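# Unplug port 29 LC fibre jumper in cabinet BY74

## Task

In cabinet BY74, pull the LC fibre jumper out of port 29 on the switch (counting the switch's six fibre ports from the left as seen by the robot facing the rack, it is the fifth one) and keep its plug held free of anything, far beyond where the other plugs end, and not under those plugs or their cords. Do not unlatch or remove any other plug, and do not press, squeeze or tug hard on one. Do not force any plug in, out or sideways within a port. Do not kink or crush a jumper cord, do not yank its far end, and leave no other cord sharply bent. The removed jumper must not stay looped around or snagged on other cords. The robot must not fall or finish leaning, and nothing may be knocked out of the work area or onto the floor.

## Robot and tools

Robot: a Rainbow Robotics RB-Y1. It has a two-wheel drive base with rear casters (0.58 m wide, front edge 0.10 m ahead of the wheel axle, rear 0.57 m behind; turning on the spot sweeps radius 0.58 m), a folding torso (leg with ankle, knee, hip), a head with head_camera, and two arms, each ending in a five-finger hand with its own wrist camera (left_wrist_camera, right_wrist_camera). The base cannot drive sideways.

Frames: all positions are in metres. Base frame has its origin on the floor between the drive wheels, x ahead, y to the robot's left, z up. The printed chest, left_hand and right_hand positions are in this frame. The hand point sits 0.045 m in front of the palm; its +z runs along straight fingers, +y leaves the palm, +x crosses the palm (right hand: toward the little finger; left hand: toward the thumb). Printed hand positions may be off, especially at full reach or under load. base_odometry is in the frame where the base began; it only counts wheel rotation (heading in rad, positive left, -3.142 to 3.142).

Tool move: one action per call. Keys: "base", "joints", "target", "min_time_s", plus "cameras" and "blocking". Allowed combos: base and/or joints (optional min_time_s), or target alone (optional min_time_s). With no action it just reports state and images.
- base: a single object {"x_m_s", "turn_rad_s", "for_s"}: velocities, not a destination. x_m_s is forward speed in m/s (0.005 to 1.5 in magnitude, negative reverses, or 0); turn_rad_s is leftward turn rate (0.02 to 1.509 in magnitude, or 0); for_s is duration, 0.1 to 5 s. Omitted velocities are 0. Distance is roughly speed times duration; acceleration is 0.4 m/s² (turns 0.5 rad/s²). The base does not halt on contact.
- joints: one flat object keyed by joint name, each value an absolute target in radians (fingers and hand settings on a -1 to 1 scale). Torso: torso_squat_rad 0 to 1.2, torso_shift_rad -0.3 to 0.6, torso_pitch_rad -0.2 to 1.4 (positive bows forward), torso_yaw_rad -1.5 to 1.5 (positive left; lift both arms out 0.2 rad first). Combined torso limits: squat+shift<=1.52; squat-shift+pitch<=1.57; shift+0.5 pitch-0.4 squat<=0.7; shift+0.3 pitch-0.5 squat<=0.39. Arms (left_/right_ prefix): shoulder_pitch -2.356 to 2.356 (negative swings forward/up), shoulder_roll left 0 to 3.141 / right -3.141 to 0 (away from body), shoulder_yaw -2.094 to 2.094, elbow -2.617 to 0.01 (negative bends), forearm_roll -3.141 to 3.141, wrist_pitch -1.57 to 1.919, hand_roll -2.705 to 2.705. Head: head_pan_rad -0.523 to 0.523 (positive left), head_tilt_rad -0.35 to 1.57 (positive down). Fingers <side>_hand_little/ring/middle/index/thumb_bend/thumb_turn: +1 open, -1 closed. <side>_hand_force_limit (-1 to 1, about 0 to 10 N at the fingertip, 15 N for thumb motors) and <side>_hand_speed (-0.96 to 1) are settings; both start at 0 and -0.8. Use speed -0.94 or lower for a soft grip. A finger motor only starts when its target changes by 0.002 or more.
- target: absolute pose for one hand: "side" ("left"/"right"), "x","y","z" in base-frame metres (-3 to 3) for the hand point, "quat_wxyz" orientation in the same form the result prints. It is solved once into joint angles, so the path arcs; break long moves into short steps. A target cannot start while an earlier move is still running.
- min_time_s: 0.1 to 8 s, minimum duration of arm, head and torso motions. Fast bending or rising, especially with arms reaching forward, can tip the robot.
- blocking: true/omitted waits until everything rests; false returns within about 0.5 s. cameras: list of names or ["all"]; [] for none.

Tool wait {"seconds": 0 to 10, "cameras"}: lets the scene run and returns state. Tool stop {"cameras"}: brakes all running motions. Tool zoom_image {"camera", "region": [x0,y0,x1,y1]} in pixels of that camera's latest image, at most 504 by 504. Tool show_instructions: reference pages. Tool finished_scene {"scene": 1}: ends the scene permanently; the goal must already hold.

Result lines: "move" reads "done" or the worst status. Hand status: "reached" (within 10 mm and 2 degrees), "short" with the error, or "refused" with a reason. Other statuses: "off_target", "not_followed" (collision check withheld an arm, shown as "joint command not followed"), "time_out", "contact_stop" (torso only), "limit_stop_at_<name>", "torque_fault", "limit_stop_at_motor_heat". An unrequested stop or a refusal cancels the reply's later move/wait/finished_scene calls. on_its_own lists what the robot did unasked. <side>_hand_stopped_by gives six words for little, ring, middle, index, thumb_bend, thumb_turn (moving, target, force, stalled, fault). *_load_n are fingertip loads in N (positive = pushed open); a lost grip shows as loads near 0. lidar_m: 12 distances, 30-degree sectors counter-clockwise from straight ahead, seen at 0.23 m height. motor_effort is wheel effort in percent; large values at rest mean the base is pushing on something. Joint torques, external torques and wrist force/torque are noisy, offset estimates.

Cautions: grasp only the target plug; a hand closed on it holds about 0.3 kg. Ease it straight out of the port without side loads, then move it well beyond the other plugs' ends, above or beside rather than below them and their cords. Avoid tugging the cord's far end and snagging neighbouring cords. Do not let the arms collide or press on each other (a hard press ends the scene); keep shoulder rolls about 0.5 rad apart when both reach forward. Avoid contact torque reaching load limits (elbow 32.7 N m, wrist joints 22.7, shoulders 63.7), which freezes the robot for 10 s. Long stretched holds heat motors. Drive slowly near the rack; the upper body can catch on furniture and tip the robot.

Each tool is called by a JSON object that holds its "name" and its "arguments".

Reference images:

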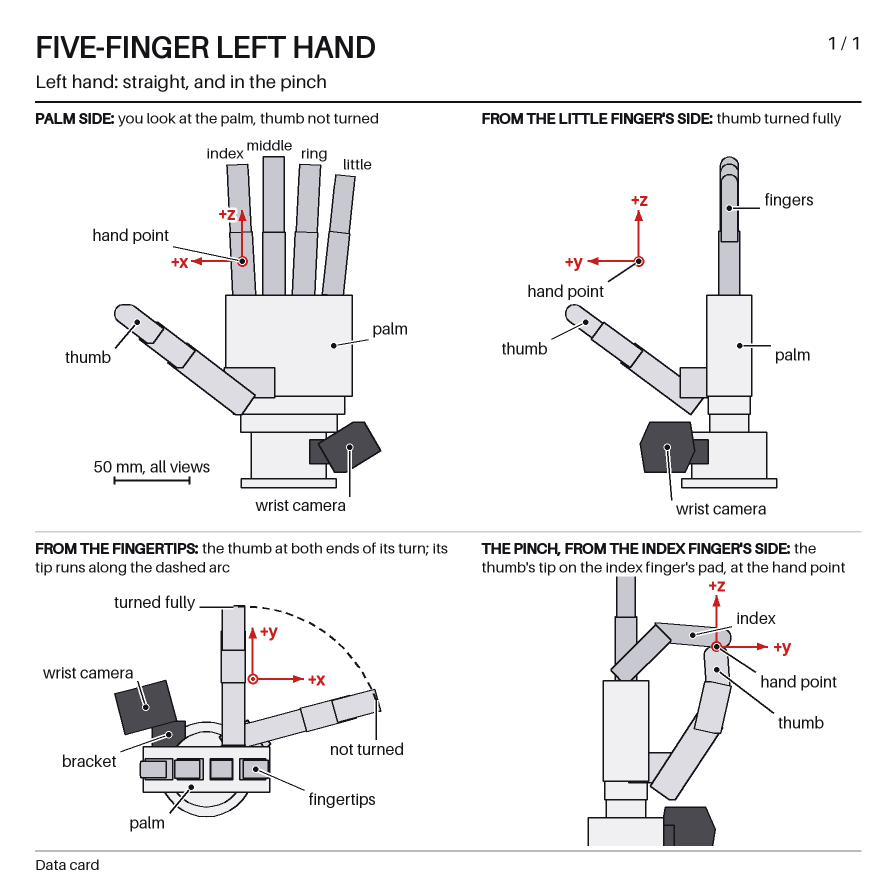

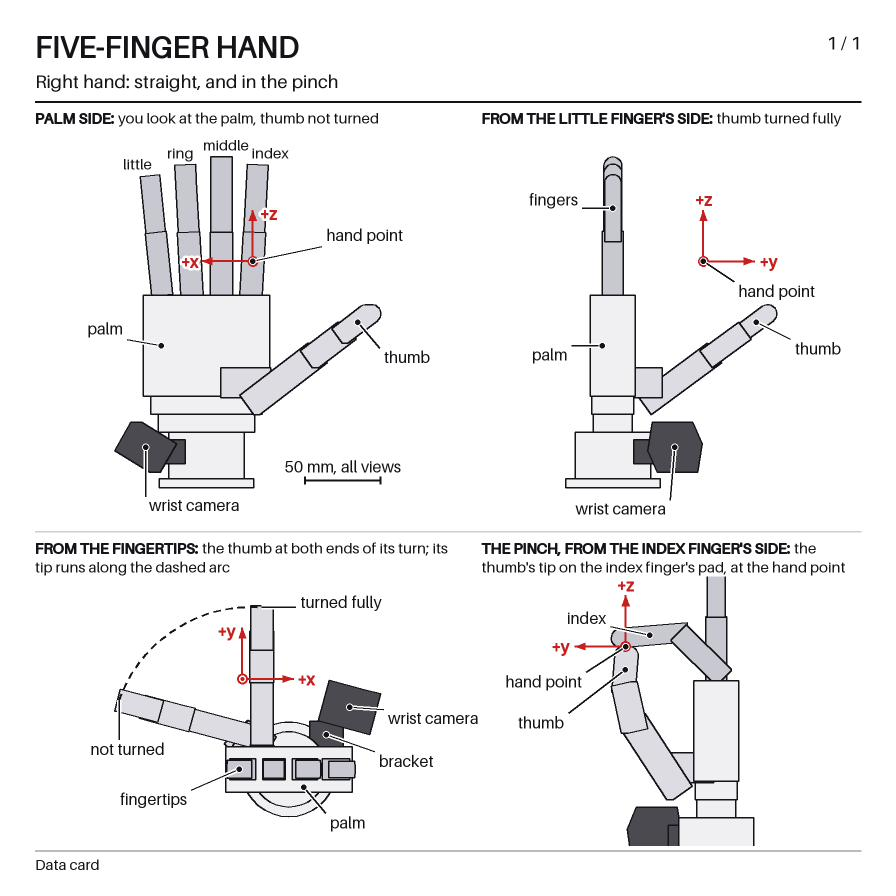

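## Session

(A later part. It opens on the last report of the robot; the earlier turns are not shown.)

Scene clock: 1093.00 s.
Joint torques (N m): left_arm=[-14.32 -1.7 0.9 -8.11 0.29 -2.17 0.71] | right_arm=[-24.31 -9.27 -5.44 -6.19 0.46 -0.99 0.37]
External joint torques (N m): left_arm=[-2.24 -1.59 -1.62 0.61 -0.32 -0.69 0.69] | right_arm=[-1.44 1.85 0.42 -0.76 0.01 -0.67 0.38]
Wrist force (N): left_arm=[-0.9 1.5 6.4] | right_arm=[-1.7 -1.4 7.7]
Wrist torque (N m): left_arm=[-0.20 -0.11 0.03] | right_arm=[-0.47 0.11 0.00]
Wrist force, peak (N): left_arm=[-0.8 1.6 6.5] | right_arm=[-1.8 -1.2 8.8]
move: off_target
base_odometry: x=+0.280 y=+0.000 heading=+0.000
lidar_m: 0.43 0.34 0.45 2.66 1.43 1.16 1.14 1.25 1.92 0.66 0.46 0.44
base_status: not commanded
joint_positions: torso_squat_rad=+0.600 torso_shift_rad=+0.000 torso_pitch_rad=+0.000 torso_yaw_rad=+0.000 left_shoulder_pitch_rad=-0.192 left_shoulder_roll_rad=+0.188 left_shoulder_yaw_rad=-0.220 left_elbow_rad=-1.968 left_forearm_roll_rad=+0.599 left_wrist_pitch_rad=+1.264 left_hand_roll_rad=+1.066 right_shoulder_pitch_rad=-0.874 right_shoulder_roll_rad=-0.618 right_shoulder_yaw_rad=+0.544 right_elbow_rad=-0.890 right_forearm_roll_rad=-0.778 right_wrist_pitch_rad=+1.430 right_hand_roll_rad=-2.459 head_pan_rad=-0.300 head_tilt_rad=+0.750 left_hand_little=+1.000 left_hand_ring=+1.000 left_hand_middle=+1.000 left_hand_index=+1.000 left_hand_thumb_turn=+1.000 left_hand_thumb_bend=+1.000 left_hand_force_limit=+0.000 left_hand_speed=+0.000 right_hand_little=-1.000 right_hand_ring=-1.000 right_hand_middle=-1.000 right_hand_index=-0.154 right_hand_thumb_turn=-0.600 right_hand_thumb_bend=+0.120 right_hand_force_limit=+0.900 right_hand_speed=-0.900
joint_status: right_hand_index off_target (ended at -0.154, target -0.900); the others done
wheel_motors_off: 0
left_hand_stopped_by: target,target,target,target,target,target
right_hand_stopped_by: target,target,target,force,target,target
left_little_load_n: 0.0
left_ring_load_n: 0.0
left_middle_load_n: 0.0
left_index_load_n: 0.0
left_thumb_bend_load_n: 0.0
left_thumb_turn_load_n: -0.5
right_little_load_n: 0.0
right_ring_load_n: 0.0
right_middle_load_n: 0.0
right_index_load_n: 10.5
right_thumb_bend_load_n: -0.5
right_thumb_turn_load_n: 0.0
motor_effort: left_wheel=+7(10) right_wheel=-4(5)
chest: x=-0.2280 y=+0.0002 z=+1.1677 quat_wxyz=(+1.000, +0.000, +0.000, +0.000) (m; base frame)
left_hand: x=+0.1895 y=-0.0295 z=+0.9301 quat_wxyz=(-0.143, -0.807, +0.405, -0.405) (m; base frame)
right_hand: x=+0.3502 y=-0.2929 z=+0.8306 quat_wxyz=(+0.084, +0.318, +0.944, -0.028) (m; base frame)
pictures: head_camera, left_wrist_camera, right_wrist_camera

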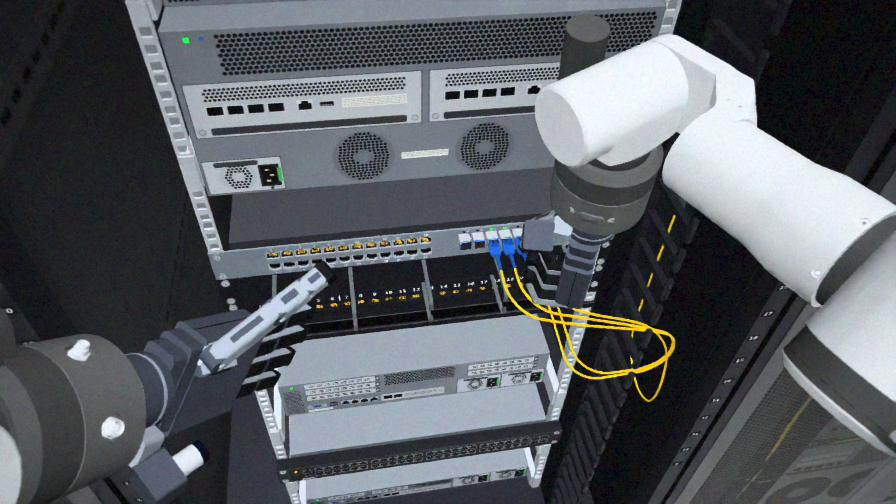

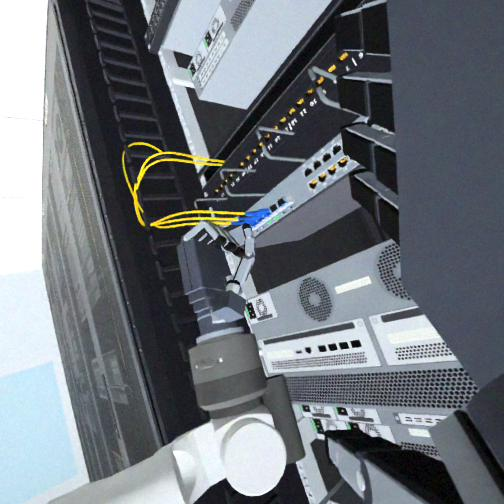

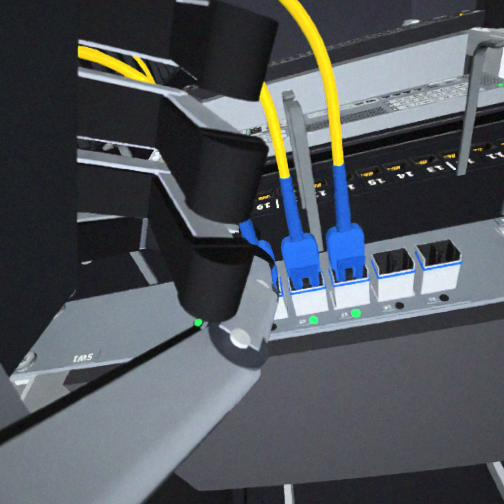

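{"name": "move", "arguments": {"target": {"side": "right", "x": 0.343, "y": -0.2915, "z": 0.829, "quat_wxyz": [0.0826, 0.3178, 0.9442, -0.0278]}, "min_time_s": 2, "cameras": ["left_wrist_camera", "right_wrist_camera"]}}

{"name": "zoom_image", "arguments": {"camera": "left_wrist_camera", "region": [210, 190, 310, 290]}}

{"name": "zoom_image", "arguments": {"camera": "right_wrist_camera", "region": [200, 180, 340, 320]}}

Scene clock: 1103.50 s.
Joint torques (N m): left_arm=[-14.22 -1.78 1.47 -8.14 0.29 -1.93 0.62] | right_arm=[-20.32 -11.33 -8.64 -6.14 -0.17 0.95 0.18]
External joint torques (N m): left_arm=[-2.15 -1.67 -1.06 0.57 -0.32 -0.45 0.6] | right_arm=[2.21 -0.2 -2.46 -0.71 -0.63 1.25 0.19]
Wrist force (N): left_arm=[-0.8 1.4 6.2] | right_arm=[-5.1 1.9 7.2]
Wrist torque (N m): left_arm=[-0.20 -0.14 0.05] | right_arm=[-0.52 0.12 -0.11]
Wrist force, peak (N): left_arm=[-0.7 1.5 6.6] | right_arm=[-7.3 -3.0 11.6]
move: done
base_odometry: x=+0.280 y=+0.000 heading=+0.000
lidar_m: 0.42 0.34 0.45 2.67 1.45 1.16 1.14 1.24 1.91 0.67 0.46 0.44
base_status: not commanded
joint_positions: torso_squat_rad=+0.600 torso_shift_rad=+0.000 torso_pitch_rad=+0.000 torso_yaw_rad=+0.000 left_shoulder_pitch_rad=-0.192 left_shoulder_roll_rad=+0.188 left_shoulder_yaw_rad=-0.220 left_elbow_rad=-1.968 left_forearm_roll_rad=+0.599 left_wrist_pitch_rad=+1.264 left_hand_roll_rad=+1.066 right_shoulder_pitch_rad=-0.846 right_shoulder_roll_rad=-0.632 right_shoulder_yaw_rad=+0.544 right_elbow_rad=-0.946 right_forearm_roll_rad=-0.780 right_wrist_pitch_rad=+1.449 right_hand_roll_rad=-2.481 head_pan_rad=-0.300 head_tilt_rad=+0.750 left_hand_little=+1.000 left_hand_ring=+1.000 left_hand_middle=+1.000 left_hand_index=+1.000 left_hand_thumb_turn=+1.000 left_hand_thumb_bend=+1.000 left_hand_force_limit=+0.000 left_hand_speed=+0.000 right_hand_little=-1.000 right_hand_ring=-1.000 right_hand_middle=-1.000 right_hand_index=-0.154 right_hand_thumb_turn=-0.600 right_hand_thumb_bend=+0.121 right_hand_force_limit=+0.900 right_hand_speed=-0.900
joint_status: all done
wheel_motors_off: 0
left_hand_stopped_by: target,target,target,target,target,target
right_hand_stopped_by: target,target,target,force,target,target
left_little_load_n: -0.5
left_ring_load_n: 0.0
left_middle_load_n: 0.0
left_index_load_n: 0.0
left_thumb_bend_load_n: 0.0
left_thumb_turn_load_n: 0.0
right_little_load_n: 0.0
right_ring_load_n: 0.0
right_middle_load_n: 0.0
right_index_load_n: 7.5
right_thumb_bend_load_n: 6.0
right_thumb_turn_load_n: 3.0
motor_effort: left_wheel=+7(10) right_wheel=-4(5)
chest: x=-0.2280 y=+0.0002 z=+1.1677 quat_wxyz=(+1.000, +0.000, +0.000, +0.000) (m; base frame)
left_hand: x=+0.1895 y=-0.0295 z=+0.9301 quat_wxyz=(-0.143, -0.807, +0.405, -0.405) (m; base frame)
right_hand: x=+0.3435 y=-0.2915 z=+0.8294 quat_wxyz=(+0.082, +0.317, +0.944, -0.028) (m; base frame)
right_hand_status: reached (checked arc, planned for 2.0 s): 1 mm and 0.1 deg off.
pictures: left_wrist_camera, right_wrist_camera

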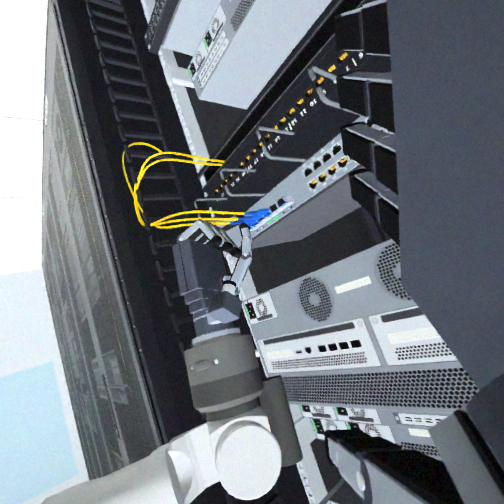

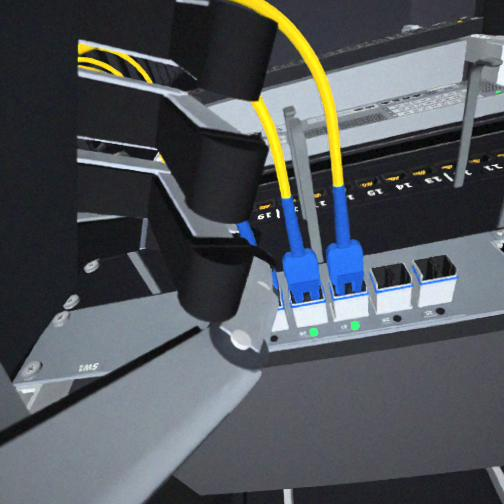

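Scaled by 5.040 from the camera's 504x504 image, which has a finer 720x720 frame.

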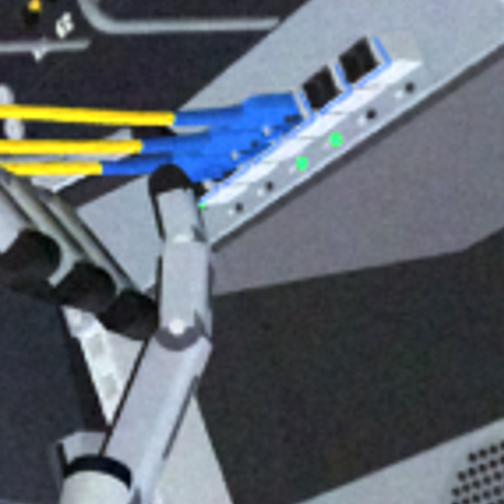

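Scaled by 3.600 from the camera's 504x504 image, which has a finer 720x720 frame.

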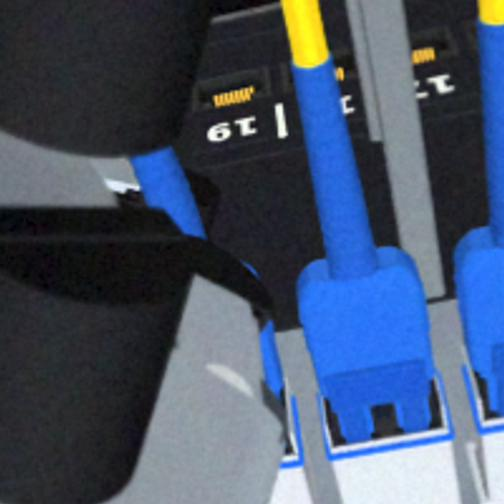

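{"name": "move", "arguments": {"target": {"side": "right", "x": 0.337, "y": -0.2907, "z": 0.829, "quat_wxyz": [0.0826, 0.3178, 0.9442, -0.0278]}, "min_time_s": 2, "cameras": ["left_wrist_camera", "right_wrist_camera"]}}

{"name": "zoom_image", "arguments": {"camera": "left_wrist_camera", "region": [210, 190, 310, 290]}}

{"name": "zoom_image", "arguments": {"camera": "right_wrist_camera", "region": [200, 180, 340, 320]}}

Scene clock: 1115.07 s.
Joint torques (N m): left_arm=[-14.16 -1.55 1.2 -8.35 0.22 -2.11 0.56] | right_arm=[-21.03 -12.1 -8.97 -6.32 0.3 0 0.15]
External joint torques (N m): left_arm=[-2.08 -1.43 -1.32 0.37 -0.39 -0.63 0.54] | right_arm=[1.13 -0.95 -2.47 -0.91 -0.16 0.3 0.16]
Wrist force (N): left_arm=[-0.9 1.6 6.3] | right_arm=[-1.9 0.0 5.8]
Wrist torque (N m): left_arm=[-0.16 -0.14 0.03] | right_arm=[-0.56 0.15 -0.13]
Wrist force, peak (N): left_arm=[-0.8 1.6 6.6] | right_arm=[-6.4 -2.0 11.8]
move: done
base_odometry: x=+0.280 y=+0.000 heading=+0.000
lidar_m: 0.42 0.34 0.44 2.67 1.45 1.17 1.14 1.24 1.90 0.66 0.46 0.44
base_status: not commanded
joint_positions: torso_squat_rad=+0.600 torso_shift_rad=+0.000 torso_pitch_rad=+0.000 torso_yaw_rad=+0.000 left_shoulder_pitch_rad=-0.192 left_shoulder_roll_rad=+0.188 left_shoulder_yaw_rad=-0.220 left_elbow_rad=-1.968 left_forearm_roll_rad=+0.599 left_wrist_pitch_rad=+1.264 left_hand_roll_rad=+1.066 right_shoulder_pitch_rad=-0.819 right_shoulder_roll_rad=-0.648 right_shoulder_yaw_rad=+0.543 right_elbow_rad=-1.006 right_forearm_roll_rad=-0.781 right_wrist_pitch_rad=+1.466 right_hand_roll_rad=-2.505 head_pan_rad=-0.300 head_tilt_rad=+0.750 left_hand_little=+1.000 left_hand_ring=+1.000 left_hand_middle=+1.000 left_hand_index=+1.000 left_hand_thumb_turn=+1.000 left_hand_thumb_bend=+1.000 left_hand_force_limit=+0.000 left_hand_speed=+0.000 right_hand_little=-1.000 right_hand_ring=-1.000 right_hand_middle=-1.000 right_hand_index=-0.154 right_hand_thumb_turn=-0.600 right_hand_thumb_bend=+0.121 right_hand_force_limit=+0.900 right_hand_speed=-0.900
joint_status: all done
wheel_motors_off: 0
left_hand_stopped_by: target,target,target,target,target,target
right_hand_stopped_by: target,target,target,force,target,target
left_little_load_n: 0.0
left_ring_load_n: 0.0
left_middle_load_n: 0.0
left_index_load_n: 0.0
left_thumb_bend_load_n: 0.0
left_thumb_turn_load_n: 0.0
right_little_load_n: 0.0
right_ring_load_n: 0.0
right_middle_load_n: 0.0
right_index_load_n: 2.0
right_thumb_bend_load_n: 3.5
right_thumb_turn_load_n: 1.5
motor_effort: left_wheel=+7(10) right_wheel=-5(5)
chest: x=-0.2280 y=+0.0002 z=+1.1677 quat_wxyz=(+1.000, +0.000, +0.000, +0.000) (m; base frame)
left_hand: x=+0.1895 y=-0.0295 z=+0.9301 quat_wxyz=(-0.143, -0.807, +0.405, -0.405) (m; base frame)
right_hand: x=+0.3373 y=-0.2905 z=+0.8292 quat_wxyz=(+0.082, +0.317, +0.944, -0.028) (m; base frame)
right_hand_status: reached (checked arc, planned for 2.0 s): 0 mm and 0.1 deg off.
pictures: left_wrist_camera, right_wrist_camera

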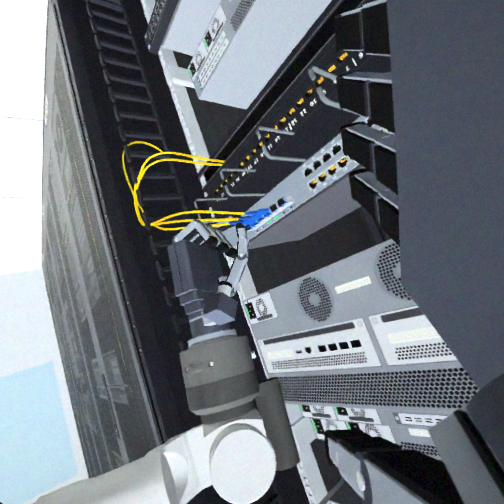

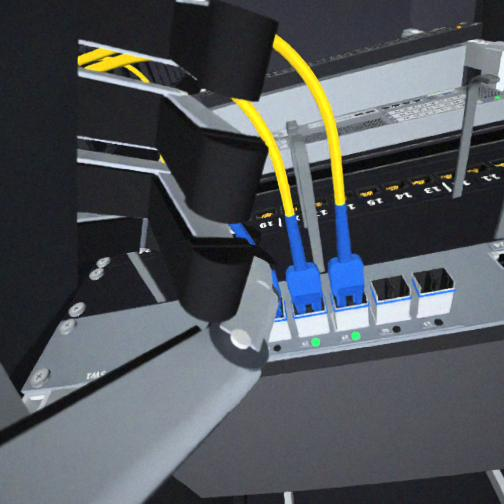

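Scaled by 5.040 from the camera's 504x504 image, which has a finer 720x720 frame.

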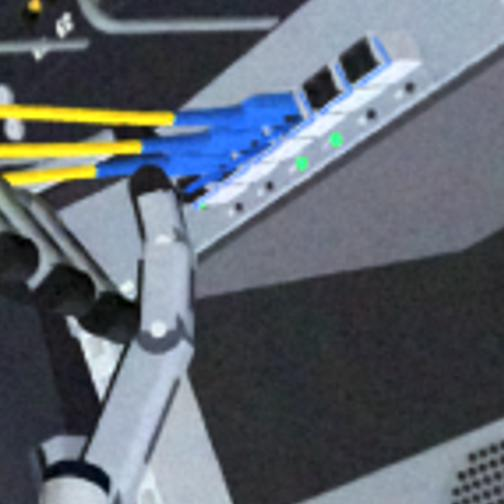

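Scaled by 3.600 from the camera's 504x504 image, which has a finer 720x720 frame.

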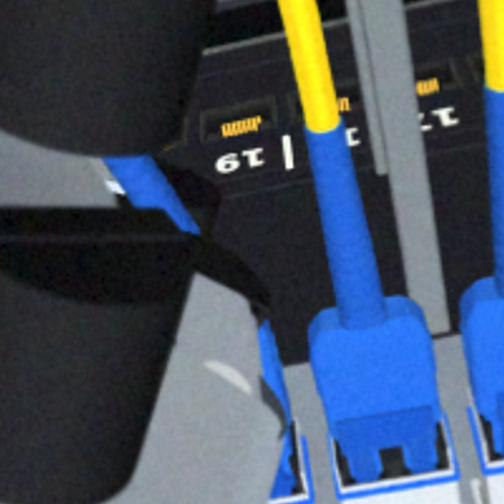

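{"name": "move", "arguments": {"joints": {"right_hand_index": 0.15, "right_hand_speed": -0.8}, "cameras": []}}

{"name": "move", "arguments": {"target": {"side": "right", "x": 0.338, "y": -0.292, "z": 0.838, "quat_wxyz": [0.0826, 0.3178, 0.9442, -0.0278]}, "min_time_s": 1, "cameras": ["right_wrist_camera", "left_wrist_camera"]}}

{"name": "zoom_image", "arguments": {"camera": "left_wrist_camera", "region": [210, 190, 310, 290]}}

{"name": "zoom_image", "arguments": {"camera": "right_wrist_camera", "region": [200, 180, 340, 320]}}

Scene clock: 1124.93 s.
Joint torques (N m): left_arm=[-13.92 -1.63 0.82 -8.24 0.32 -2.19 0.54] | right_arm=[-21.1 -12.17 -8.9 -6 0.26 0.05 0.07]
External joint torques (N m): left_arm=[-1.85 -1.52 -1.7 0.47 -0.3 -0.71 0.52] | right_arm=[1.05 -1.02 -2.4 -0.58 -0.21 0.35 0.08]
Wrist force (N): left_arm=[-1.1 1.4 6.2] | right_arm=[-2.3 0.9 5.4]
Wrist torque (N m): left_arm=[-0.20 -0.10 0.03] | right_arm=[-0.49 0.09 -0.12]
Wrist force, peak (N): left_arm=[-0.9 1.5 6.6] | right_arm=[-1.9 -0.1 6.1]
move: done
base_odometry: x=+0.280 y=+0.000 heading=+0.000
lidar_m: 0.42 0.34 0.44 2.67 1.44 1.15 1.15 1.25 1.90 0.68 0.47 0.44
base_status: not commanded
joint_positions: torso_squat_rad=+0.600 torso_shift_rad=+0.000 torso_pitch_rad=+0.000 torso_yaw_rad=+0.000 left_shoulder_pitch_rad=-0.192 left_shoulder_roll_rad=+0.188 left_shoulder_yaw_rad=-0.220 left_elbow_rad=-1.968 left_forearm_roll_rad=+0.599 left_wrist_pitch_rad=+1.264 left_hand_roll_rad=+1.066 right_shoulder_pitch_rad=-0.819 right_shoulder_roll_rad=-0.648 right_shoulder_yaw_rad=+0.543 right_elbow_rad=-1.006 right_forearm_roll_rad=-0.781 right_wrist_pitch_rad=+1.466 right_hand_roll_rad=-2.505 head_pan_rad=-0.300 head_tilt_rad=+0.750 left_hand_little=+1.000 left_hand_ring=+1.000 left_hand_middle=+1.000 left_hand_index=+1.000 left_hand_thumb_turn=+1.000 left_hand_thumb_bend=+1.000 left_hand_force_limit=+0.000 left_hand_speed=+0.000 right_hand_little=-1.000 right_hand_ring=-1.000 right_hand_middle=-1.000 right_hand_index=+0.150 right_hand_thumb_turn=-0.600 right_hand_thumb_bend=+0.121 right_hand_force_limit=+0.900 right_hand_speed=-0.800
joint_status: all done
wheel_motors_off: 0
left_hand_stopped_by: target,target,target,target,target,target
right_hand_stopped_by: target,target,target,target,target,target
left_little_load_n: 0.0
left_ring_load_n: 0.0
left_middle_load_n: 0.0
left_index_load_n: 0.0
left_thumb_bend_load_n: 0.0
left_thumb_turn_load_n: 0.0
right_little_load_n: 0.0
right_ring_load_n: 0.0
right_middle_load_n: 0.0
right_index_load_n: 0.0
right_thumb_bend_load_n: 2.5
right_thumb_turn_load_n: 1.0
motor_effort: left_wheel=+8(9) right_wheel=-5(5)
chest: x=-0.2280 y=+0.0002 z=+1.1677 quat_wxyz=(+1.000, +0.000, +0.000, +0.000) (m; base frame)
left_hand: x=+0.1895 y=-0.0295 z=+0.9301 quat_wxyz=(-0.143, -0.807, +0.405, -0.405) (m; base frame)
right_hand: x=+0.3373 y=-0.2905 z=+0.8292 quat_wxyz=(+0.082, +0.317, +0.944, -0.028) (m; base frame)
pictures: none
No camera images: "cameras" was empty.

Scene clock: 1126.27 s.
Joint torques (N m): left_arm=[-13.91 -1.57 0.98 -8.09 0.32 -1.96 0.66] | right_arm=[-23.58 -12.2 -9.52 -6.75 0.14 -0.19 0.08]
External joint torques (N m): left_arm=[-1.84 -1.45 -1.54 0.63 -0.3 -0.48 0.64] | right_arm=[-1.4 -0.95 -2.89 -1.35 -0.33 0.11 0.08]
Wrist force (N): left_arm=[-0.8 1.6 6.3] | right_arm=[-1.1 -0.3 6.4]
Wrist torque (N m): left_arm=[-0.17 -0.15 0.04] | right_arm=[-0.51 0.05 -0.15]
Wrist force, peak (N): left_arm=[-0.8 1.5 6.5] | right_arm=[-1.0 -0.4 7.0]
move: done
base_odometry: x=+0.280 y=+0.000 heading=+0.000
lidar_m: 0.43 0.34 0.45 2.66 1.45 1.16 1.15 1.25 1.92 0.68 0.46 0.45
base_status: not commanded
joint_positions: torso_squat_rad=+0.600 torso_shift_rad=+0.000 torso_pitch_rad=+0.000 torso_yaw_rad=+0.000 left_shoulder_pitch_rad=-0.192 left_shoulder_roll_rad=+0.188 left_shoulder_yaw_rad=-0.220 left_elbow_rad=-1.968 left_forearm_roll_rad=+0.599 left_wrist_pitch_rad=+1.264 left_hand_roll_rad=+1.066 right_shoulder_pitch_rad=-0.824 right_shoulder_roll_rad=-0.660 right_shoulder_yaw_rad=+0.537 right_elbow_rad=-1.026 right_forearm_roll_rad=-0.787 right_wrist_pitch_rad=+1.485 right_hand_roll_rad=-2.509 head_pan_rad=-0.300 head_tilt_rad=+0.750 left_hand_little=+1.000 left_hand_ring=+1.000 left_hand_middle=+1.000 left_hand_index=+1.000 left_hand_thumb_turn=+1.000 left_hand_thumb_bend=+1.000 left_hand_force_limit=+0.000 left_hand_speed=+0.000 right_hand_little=-1.000 right_hand_ring=-1.000 right_hand_middle=-1.000 right_hand_index=+0.150 right_hand_thumb_turn=-0.600 right_hand_thumb_bend=+0.120 right_hand_force_limit=+0.900 right_hand_speed=-0.800
joint_status: all done
wheel_motors_off: 0
left_hand_stopped_by: target,target,target,target,target,target
right_hand_stopped_by: target,target,target,target,target,target
left_little_load_n: 0.0
left_ring_load_n: 0.0
left_middle_load_n: 0.0
left_index_load_n: 0.0
left_thumb_bend_load_n: 0.0
left_thumb_turn_load_n: 0.0
right_little_load_n: 0.0
right_ring_load_n: 0.0
right_middle_load_n: 0.0
right_index_load_n: 0.0
right_thumb_bend_load_n: 0.0
right_thumb_turn_load_n: 0.0
motor_effort: left_wheel=+8(10) right_wheel=-5(5)
chest: x=-0.2280 y=+0.0002 z=+1.1677 quat_wxyz=(+1.000, +0.000, +0.000, +0.000) (m; base frame)
left_hand: x=+0.1895 y=-0.0295 z=+0.9301 quat_wxyz=(-0.143, -0.807, +0.405, -0.405) (m; base frame)
right_hand: x=+0.3381 y=-0.2920 z=+0.8376 quat_wxyz=(+0.082, +0.318, +0.944, -0.028) (m; base frame)
right_hand_status: reached (checked arc, planned for 1.0 s): 0 mm and 0.0 deg off.
pictures: left_wrist_camera, right_wrist_camera

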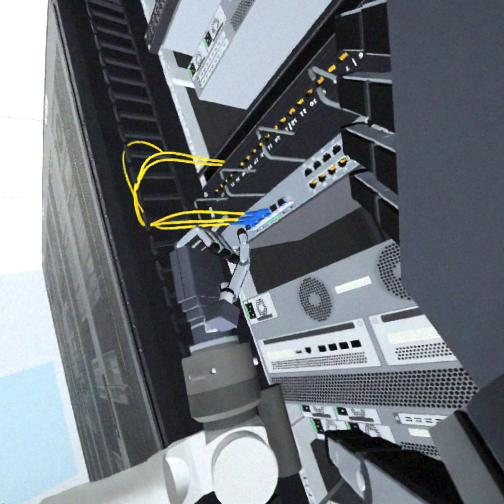

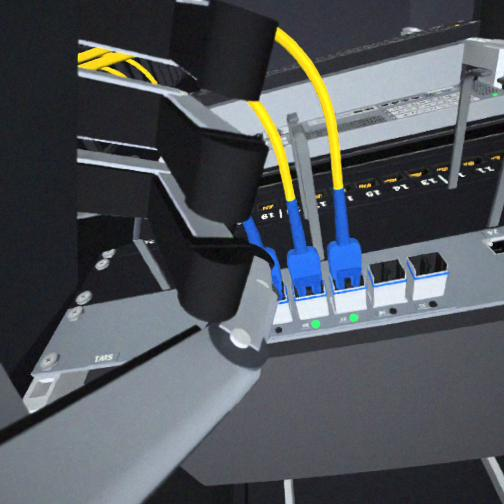

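Scaled by 5.040 from the camera's 504x504 image, which has a finer 720x720 frame.

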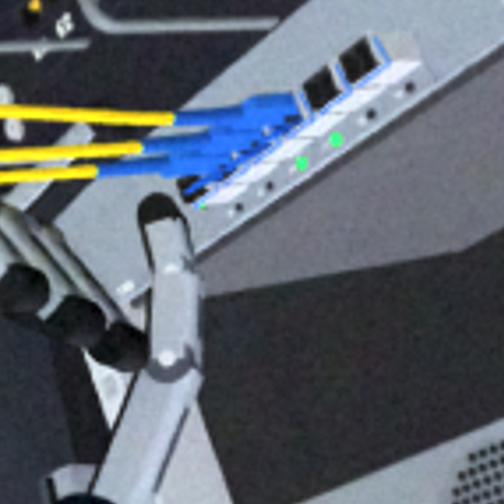

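Scaled by 3.600 from the camera's 504x504 image, which has a finer 720x720 frame.

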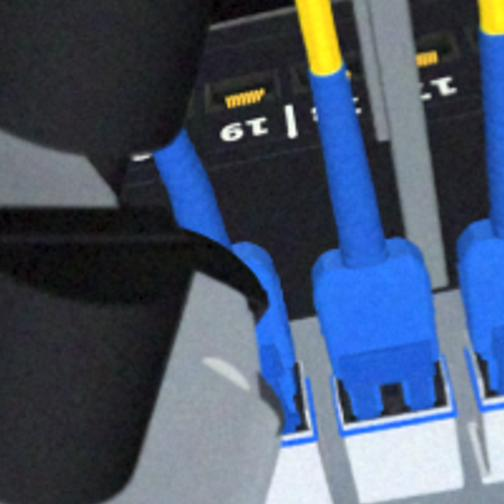

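{"name": "move", "arguments": {"target": {"side": "right", "x": 0.347, "y": -0.2915, "z": 0.829, "quat_wxyz": [0.0826, 0.3178, 0.9442, -0.0278]}, "min_time_s": 1.5, "cameras": ["left_wrist_camera"]}}

{"name": "zoom_image", "arguments": {"camera": "left_wrist_camera", "region": [210, 190, 310, 290]}}

{"name": "move", "arguments": {"joints": {"right_hand_force_limit": 1.0, "right_hand_index": -1.0}, "cameras": ["left_wrist_camera", "right_wrist_camera"]}}

{"name": "zoom_image", "arguments": {"camera": "left_wrist_camera", "region": [210, 190, 310, 290]}}

{"name": "zoom_image", "arguments": {"camera": "right_wrist_camera", "region": [200, 180, 340, 320]}}

Scene clock: 1137.57 s.
Joint torques (N m): left_arm=[-13.78 -1.92 1.47 -8.27 0.08 -2.11 0.61] | right_arm=[-22.9 -7.63 -4.52 -5.25 0.33 -1.37 0.55]
External joint torques (N m): left_arm=[-1.7 -1.81 -1.05 0.44 -0.53 -0.63 0.59] | right_arm=[-0.19 3.49 1.49 0.19 -0.13 -1.06 0.55]
Wrist force (N): left_arm=[-0.8 1.4 6.2] | right_arm=[-0.5 -4.0 0.7]
Wrist torque (N m): left_arm=[-0.20 -0.13 0.05] | right_arm=[-0.47 0.09 -0.01]
Wrist force, peak (N): left_arm=[-0.6 1.6 6.6] | right_arm=[3.3 -8.2 -5.9]
move: done
base_odometry: x=+0.280 y=+0.000 heading=+0.000
lidar_m: 0.43 0.35 0.45 2.35 1.44 1.15 1.15 1.24 1.90 0.67 0.46 0.43
base_status: not commanded
joint_positions: torso_squat_rad=+0.600 torso_shift_rad=+0.000 torso_pitch_rad=+0.000 torso_yaw_rad=+0.000 left_shoulder_pitch_rad=-0.192 left_shoulder_roll_rad=+0.188 left_shoulder_yaw_rad=-0.220 left_elbow_rad=-1.968 left_forearm_roll_rad=+0.599 left_wrist_pitch_rad=+1.264 left_hand_roll_rad=+1.066 right_shoulder_pitch_rad=-0.860 right_shoulder_roll_rad=-0.624 right_shoulder_yaw_rad=+0.544 right_elbow_rad=-0.916 right_forearm_roll_rad=-0.778 right_wrist_pitch_rad=+1.437 right_hand_roll_rad=-2.471 head_pan_rad=-0.300 head_tilt_rad=+0.750 left_hand_little=+1.000 left_hand_ring=+1.000 left_hand_middle=+1.000 left_hand_index=+1.000 left_hand_thumb_turn=+1.000 left_hand_thumb_bend=+1.000 left_hand_force_limit=+0.000 left_hand_speed=+0.000 right_hand_little=-1.000 right_hand_ring=-1.000 right_hand_middle=-1.000 right_hand_index=+0.150 right_hand_thumb_turn=-0.600 right_hand_thumb_bend=+0.119 right_hand_force_limit=+0.900 right_hand_speed=-0.800
joint_status: all done
wheel_motors_off: 0
left_hand_stopped_by: target,target,target,target,target,target
right_hand_stopped_by: target,target,target,target,target,target
left_little_load_n: 0.0
left_ring_load_n: 0.0
left_middle_load_n: 0.0
left_index_load_n: 0.0
left_thumb_bend_load_n: 0.0
left_thumb_turn_load_n: 0.0
right_little_load_n: 0.0
right_ring_load_n: 0.0
right_middle_load_n: 0.0
right_index_load_n: 0.0
right_thumb_bend_load_n: -3.5
right_thumb_turn_load_n: 0.0
motor_effort: left_wheel=+6(10) right_wheel=-4(5)
chest: x=-0.2282 y=+0.0002 z=+1.1677 quat_wxyz=(+1.000, +0.000, +0.000, +0.000) (m; base frame)
left_hand: x=+0.1894 y=-0.0295 z=+0.9302 quat_wxyz=(-0.143, -0.807, +0.405, -0.405) (m; base frame)
right_hand: x=+0.3471 y=-0.2921 z=+0.8298 quat_wxyz=(+0.083, +0.318, +0.944, -0.028) (m; base frame)
right_hand_status: reached (checked arc, planned for 1.5 s): 1 mm and 0.1 deg off.
pictures: left_wrist_camera

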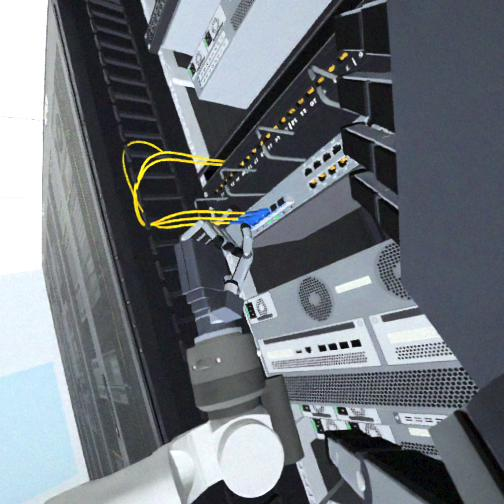

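Scaled by 5.040 from the camera's 504x504 image, which has a finer 720x720 frame.

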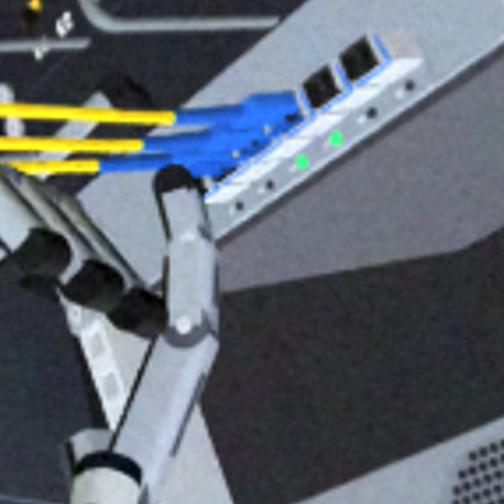

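Scene clock: 1139.90 s.
Joint torques (N m): left_arm=[-13.99 -1.57 0.88 -8.09 0.11 -2.14 0.55] | right_arm=[-23.13 -8.25 -5 -6.2 0.27 -1.24 0.44]
External joint torques (N m): left_arm=[-1.91 -1.46 -1.64 0.63 -0.5 -0.66 0.53] | right_arm=[-0.42 2.87 1 -0.77 -0.19 -0.93 0.45]
Wrist force (N): left_arm=[-1.0 1.4 6.3] | right_arm=[-1.2 -4.0 3.8]
Wrist torque (N m): left_arm=[-0.21 -0.10 0.03] | right_arm=[-0.55 0.14 -0.01]
Wrist force, peak (N): left_arm=[-0.7 1.5 6.6] | right_arm=[-2.1 -3.7 5.4]
move: off_target
base_odometry: x=+0.280 y=+0.000 heading=+0.000
lidar_m: 0.42 0.34 0.43 2.35 1.44 1.16 1.15 1.24 1.91 0.68 0.46 0.44
base_status: not commanded
joint_positions: torso_squat_rad=+0.600 torso_shift_rad=+0.000 torso_pitch_rad=+0.000 torso_yaw_rad=+0.000 left_shoulder_pitch_rad=-0.192 left_shoulder_roll_rad=+0.188 left_shoulder_yaw_rad=-0.220 left_elbow_rad=-1.968 left_forearm_roll_rad=+0.599 left_wrist_pitch_rad=+1.264 left_hand_roll_rad=+1.066 right_shoulder_pitch_rad=-0.860 right_shoulder_roll_rad=-0.624 right_shoulder_yaw_rad=+0.544 right_elbow_rad=-0.916 right_forearm_roll_rad=-0.778 right_wrist_pitch_rad=+1.437 right_hand_roll_rad=-2.471 head_pan_rad=-0.300 head_tilt_rad=+0.750 left_hand_little=+1.000 left_hand_ring=+1.000 left_hand_middle=+1.000 left_hand_index=+1.000 left_hand_thumb_turn=+1.000 left_hand_thumb_bend=+1.000 left_hand_force_limit=+0.000 left_hand_speed=+0.000 right_hand_little=-1.000 right_hand_ring=-1.000 right_hand_middle=-1.000 right_hand_index=-0.160 right_hand_thumb_turn=-0.600 right_hand_thumb_bend=+0.119 right_hand_force_limit=+1.000 right_hand_speed=-0.800
joint_status: right_hand_index off_target (ended at -0.160, target -1.000); the others done
wheel_motors_off: 0
left_hand_stopped_by: target,target,target,target,target,target
right_hand_stopped_by: target,target,target,force,target,target
left_little_load_n: -0.5
left_ring_load_n: 0.0
left_middle_load_n: 0.0
left_index_load_n: 0.0
left_thumb_bend_load_n: 0.0
left_thumb_turn_load_n: 0.0
right_little_load_n: 0.0
right_ring_load_n: 0.0
right_middle_load_n: 0.0
right_index_load_n: 11.5
right_thumb_bend_load_n: -2.5
right_thumb_turn_load_n: 0.0
motor_effort: left_wheel=+6(9) right_wheel=-4(4)
chest: x=-0.2281 y=+0.0002 z=+1.1677 quat_wxyz=(+1.000, +0.000, +0.000, +0.000) (m; base frame)
left_hand: x=+0.1894 y=-0.0295 z=+0.9302 quat_wxyz=(-0.143, -0.807, +0.405, -0.405) (m; base frame)
right_hand: x=+0.3471 y=-0.2921 z=+0.8297 quat_wxyz=(+0.083, +0.318, +0.944, -0.028) (m; base frame)
pictures: left_wrist_camera, right_wrist_camera

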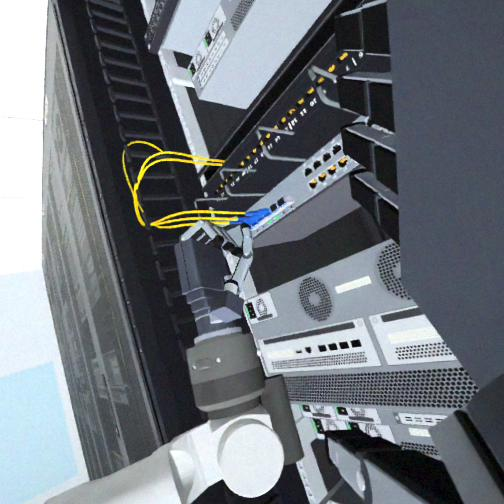

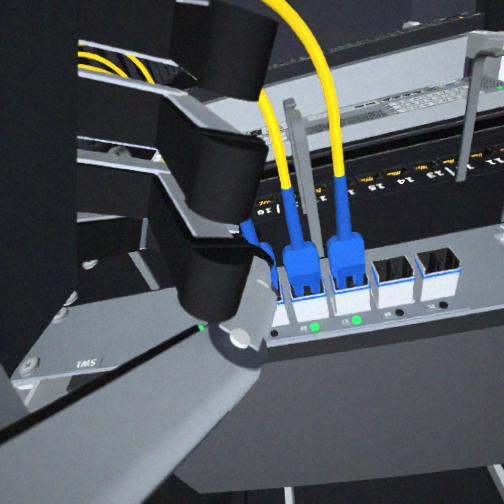

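Scaled by 5.040 from the camera's 504x504 image, which has a finer 720x720 frame.

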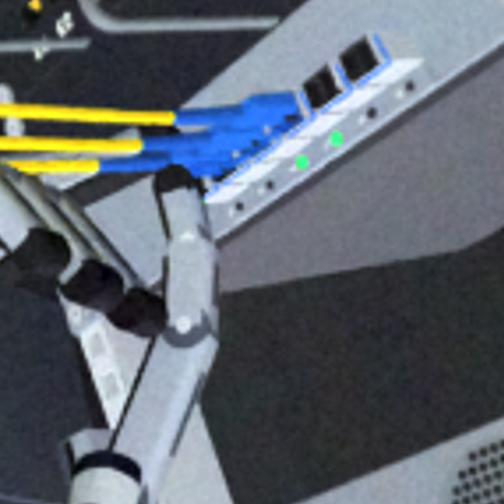

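Scaled by 3.600 from the camera's 504x504 image, which has a finer 720x720 frame.

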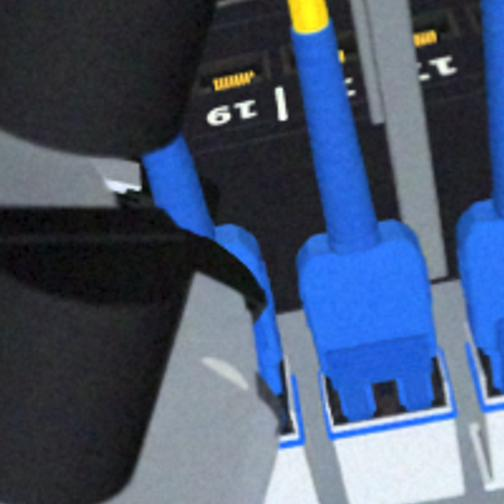

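{"name": "move", "arguments": {"target": {"side": "right", "x": 0.335, "y": -0.290, "z": 0.829, "quat_wxyz": [0.0826, 0.3178, 0.9442, -0.0278]}, "min_time_s": 2.5, "cameras": ["left_wrist_camera", "right_wrist_camera"]}}

{"name": "zoom_image", "arguments": {"camera": "left_wrist_camera", "region": [210, 190, 310, 290]}}

{"name": "zoom_image", "arguments": {"camera": "right_wrist_camera", "region": [200, 180, 340, 320]}}

Scene clock: 1148.33 s.
Joint torques (N m): left_arm=[-14.38 -1.43 1.08 -8.18 0.29 -2.22 0.62] | right_arm=[-20.51 -12.63 -9.2 -5.78 0.39 0.23 0.1]
External joint torques (N m): left_arm=[-2.3 -1.31 -1.44 0.53 -0.33 -0.74 0.61] | right_arm=[1.62 -1.5 -2.69 -0.36 -0.07 0.52 0.11]
Wrist force (N): left_arm=[-0.8 1.6 6.3] | right_arm=[-1.6 1.4 4.6]
Wrist torque (N m): left_arm=[-0.18 -0.13 0.04] | right_arm=[-0.51 0.07 -0.12]
Wrist force, peak (N): left_arm=[-1.0 1.6 6.6] | right_arm=[-8.2 -4.7 12.5]
move: done
base_odometry: x=+0.280 y=+0.000 heading=+0.000
lidar_m: 0.42 0.35 0.44 2.66 1.44 1.16 1.13 1.22 1.92 0.67 0.45 0.43
base_status: not commanded
joint_positions: torso_squat_rad=+0.600 torso_shift_rad=+0.000 torso_pitch_rad=+0.000 torso_yaw_rad=+0.000 left_shoulder_pitch_rad=-0.192 left_shoulder_roll_rad=+0.188 left_shoulder_yaw_rad=-0.220 left_elbow_rad=-1.968 left_forearm_roll_rad=+0.599 left_wrist_pitch_rad=+1.264 left_hand_roll_rad=+1.066 right_shoulder_pitch_rad=-0.818 right_shoulder_roll_rad=-0.648 right_shoulder_yaw_rad=+0.543 right_elbow_rad=-1.010 right_forearm_roll_rad=-0.783 right_wrist_pitch_rad=+1.472 right_hand_roll_rad=-2.506 head_pan_rad=-0.300 head_tilt_rad=+0.750 left_hand_little=+1.000 left_hand_ring=+1.000 left_hand_middle=+1.000 left_hand_index=+1.000 left_hand_thumb_turn=+1.000 left_hand_thumb_bend=+1.000 left_hand_force_limit=+0.000 left_hand_speed=+0.000 right_hand_little=-1.000 right_hand_ring=-1.000 right_hand_middle=-1.000 right_hand_index=-0.160 right_hand_thumb_turn=-0.600 right_hand_thumb_bend=+0.121 right_hand_force_limit=+1.000 right_hand_speed=-0.800
joint_status: all done
wheel_motors_off: 0
left_hand_stopped_by: target,target,target,target,target,target
right_hand_stopped_by: target,target,target,force,target,target
left_little_load_n: -0.5
left_ring_load_n: 0.0
left_middle_load_n: 0.0
left_index_load_n: 0.0
left_thumb_bend_load_n: 0.0
left_thumb_turn_load_n: 0.0
right_little_load_n: 0.0
right_ring_load_n: 0.5
right_middle_load_n: 0.0
right_index_load_n: 1.0
right_thumb_bend_load_n: 3.5
right_thumb_turn_load_n: 0.5
motor_effort: left_wheel=+7(9) right_wheel=-4(4)
chest: x=-0.2280 y=+0.0002 z=+1.1677 quat_wxyz=(+1.000, +0.000, +0.000, +0.000) (m; base frame)
left_hand: x=+0.1895 y=-0.0296 z=+0.9301 quat_wxyz=(-0.143, -0.807, +0.405, -0.405) (m; base frame)
right_hand: x=+0.3356 y=-0.2897 z=+0.8288 quat_wxyz=(+0.079, +0.317, +0.945, -0.029) (m; base frame)
right_hand_status: reached (checked arc, planned for 2.5 s): 1 mm and 0.5 deg off.
pictures: left_wrist_camera, right_wrist_camera

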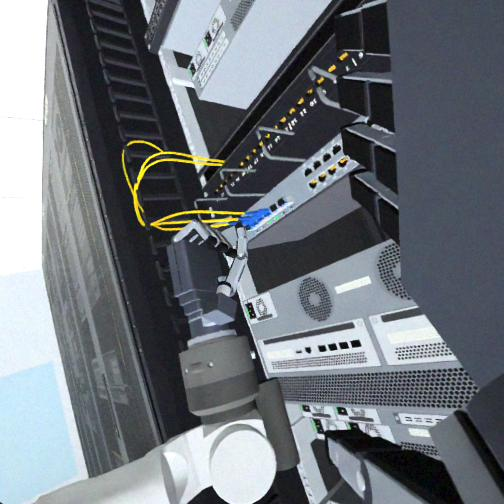

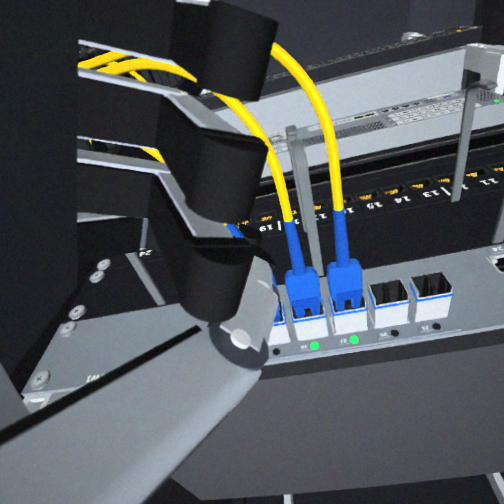

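Scaled by 5.040 from the camera's 504x504 image, which has a finer 720x720 frame.

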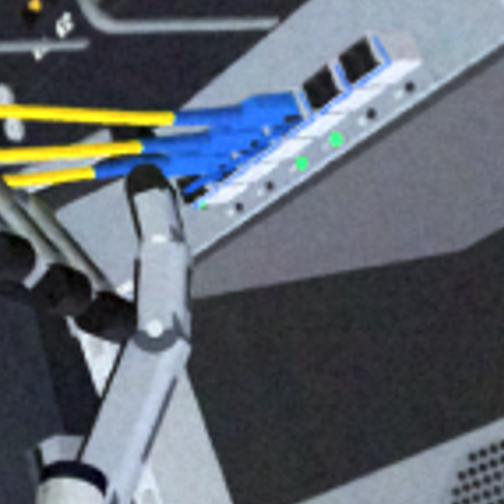

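Scaled by 3.600 from the camera's 504x504 image, which has a finer 720x720 frame.

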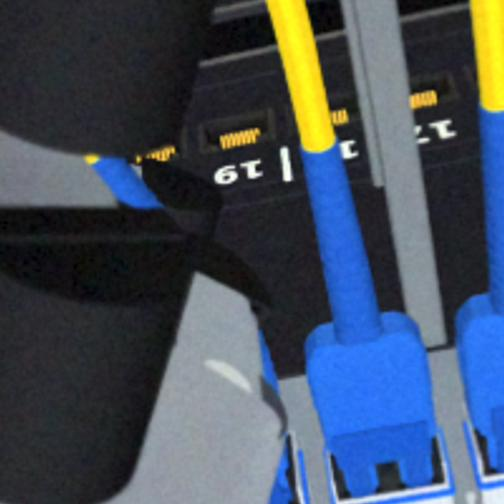

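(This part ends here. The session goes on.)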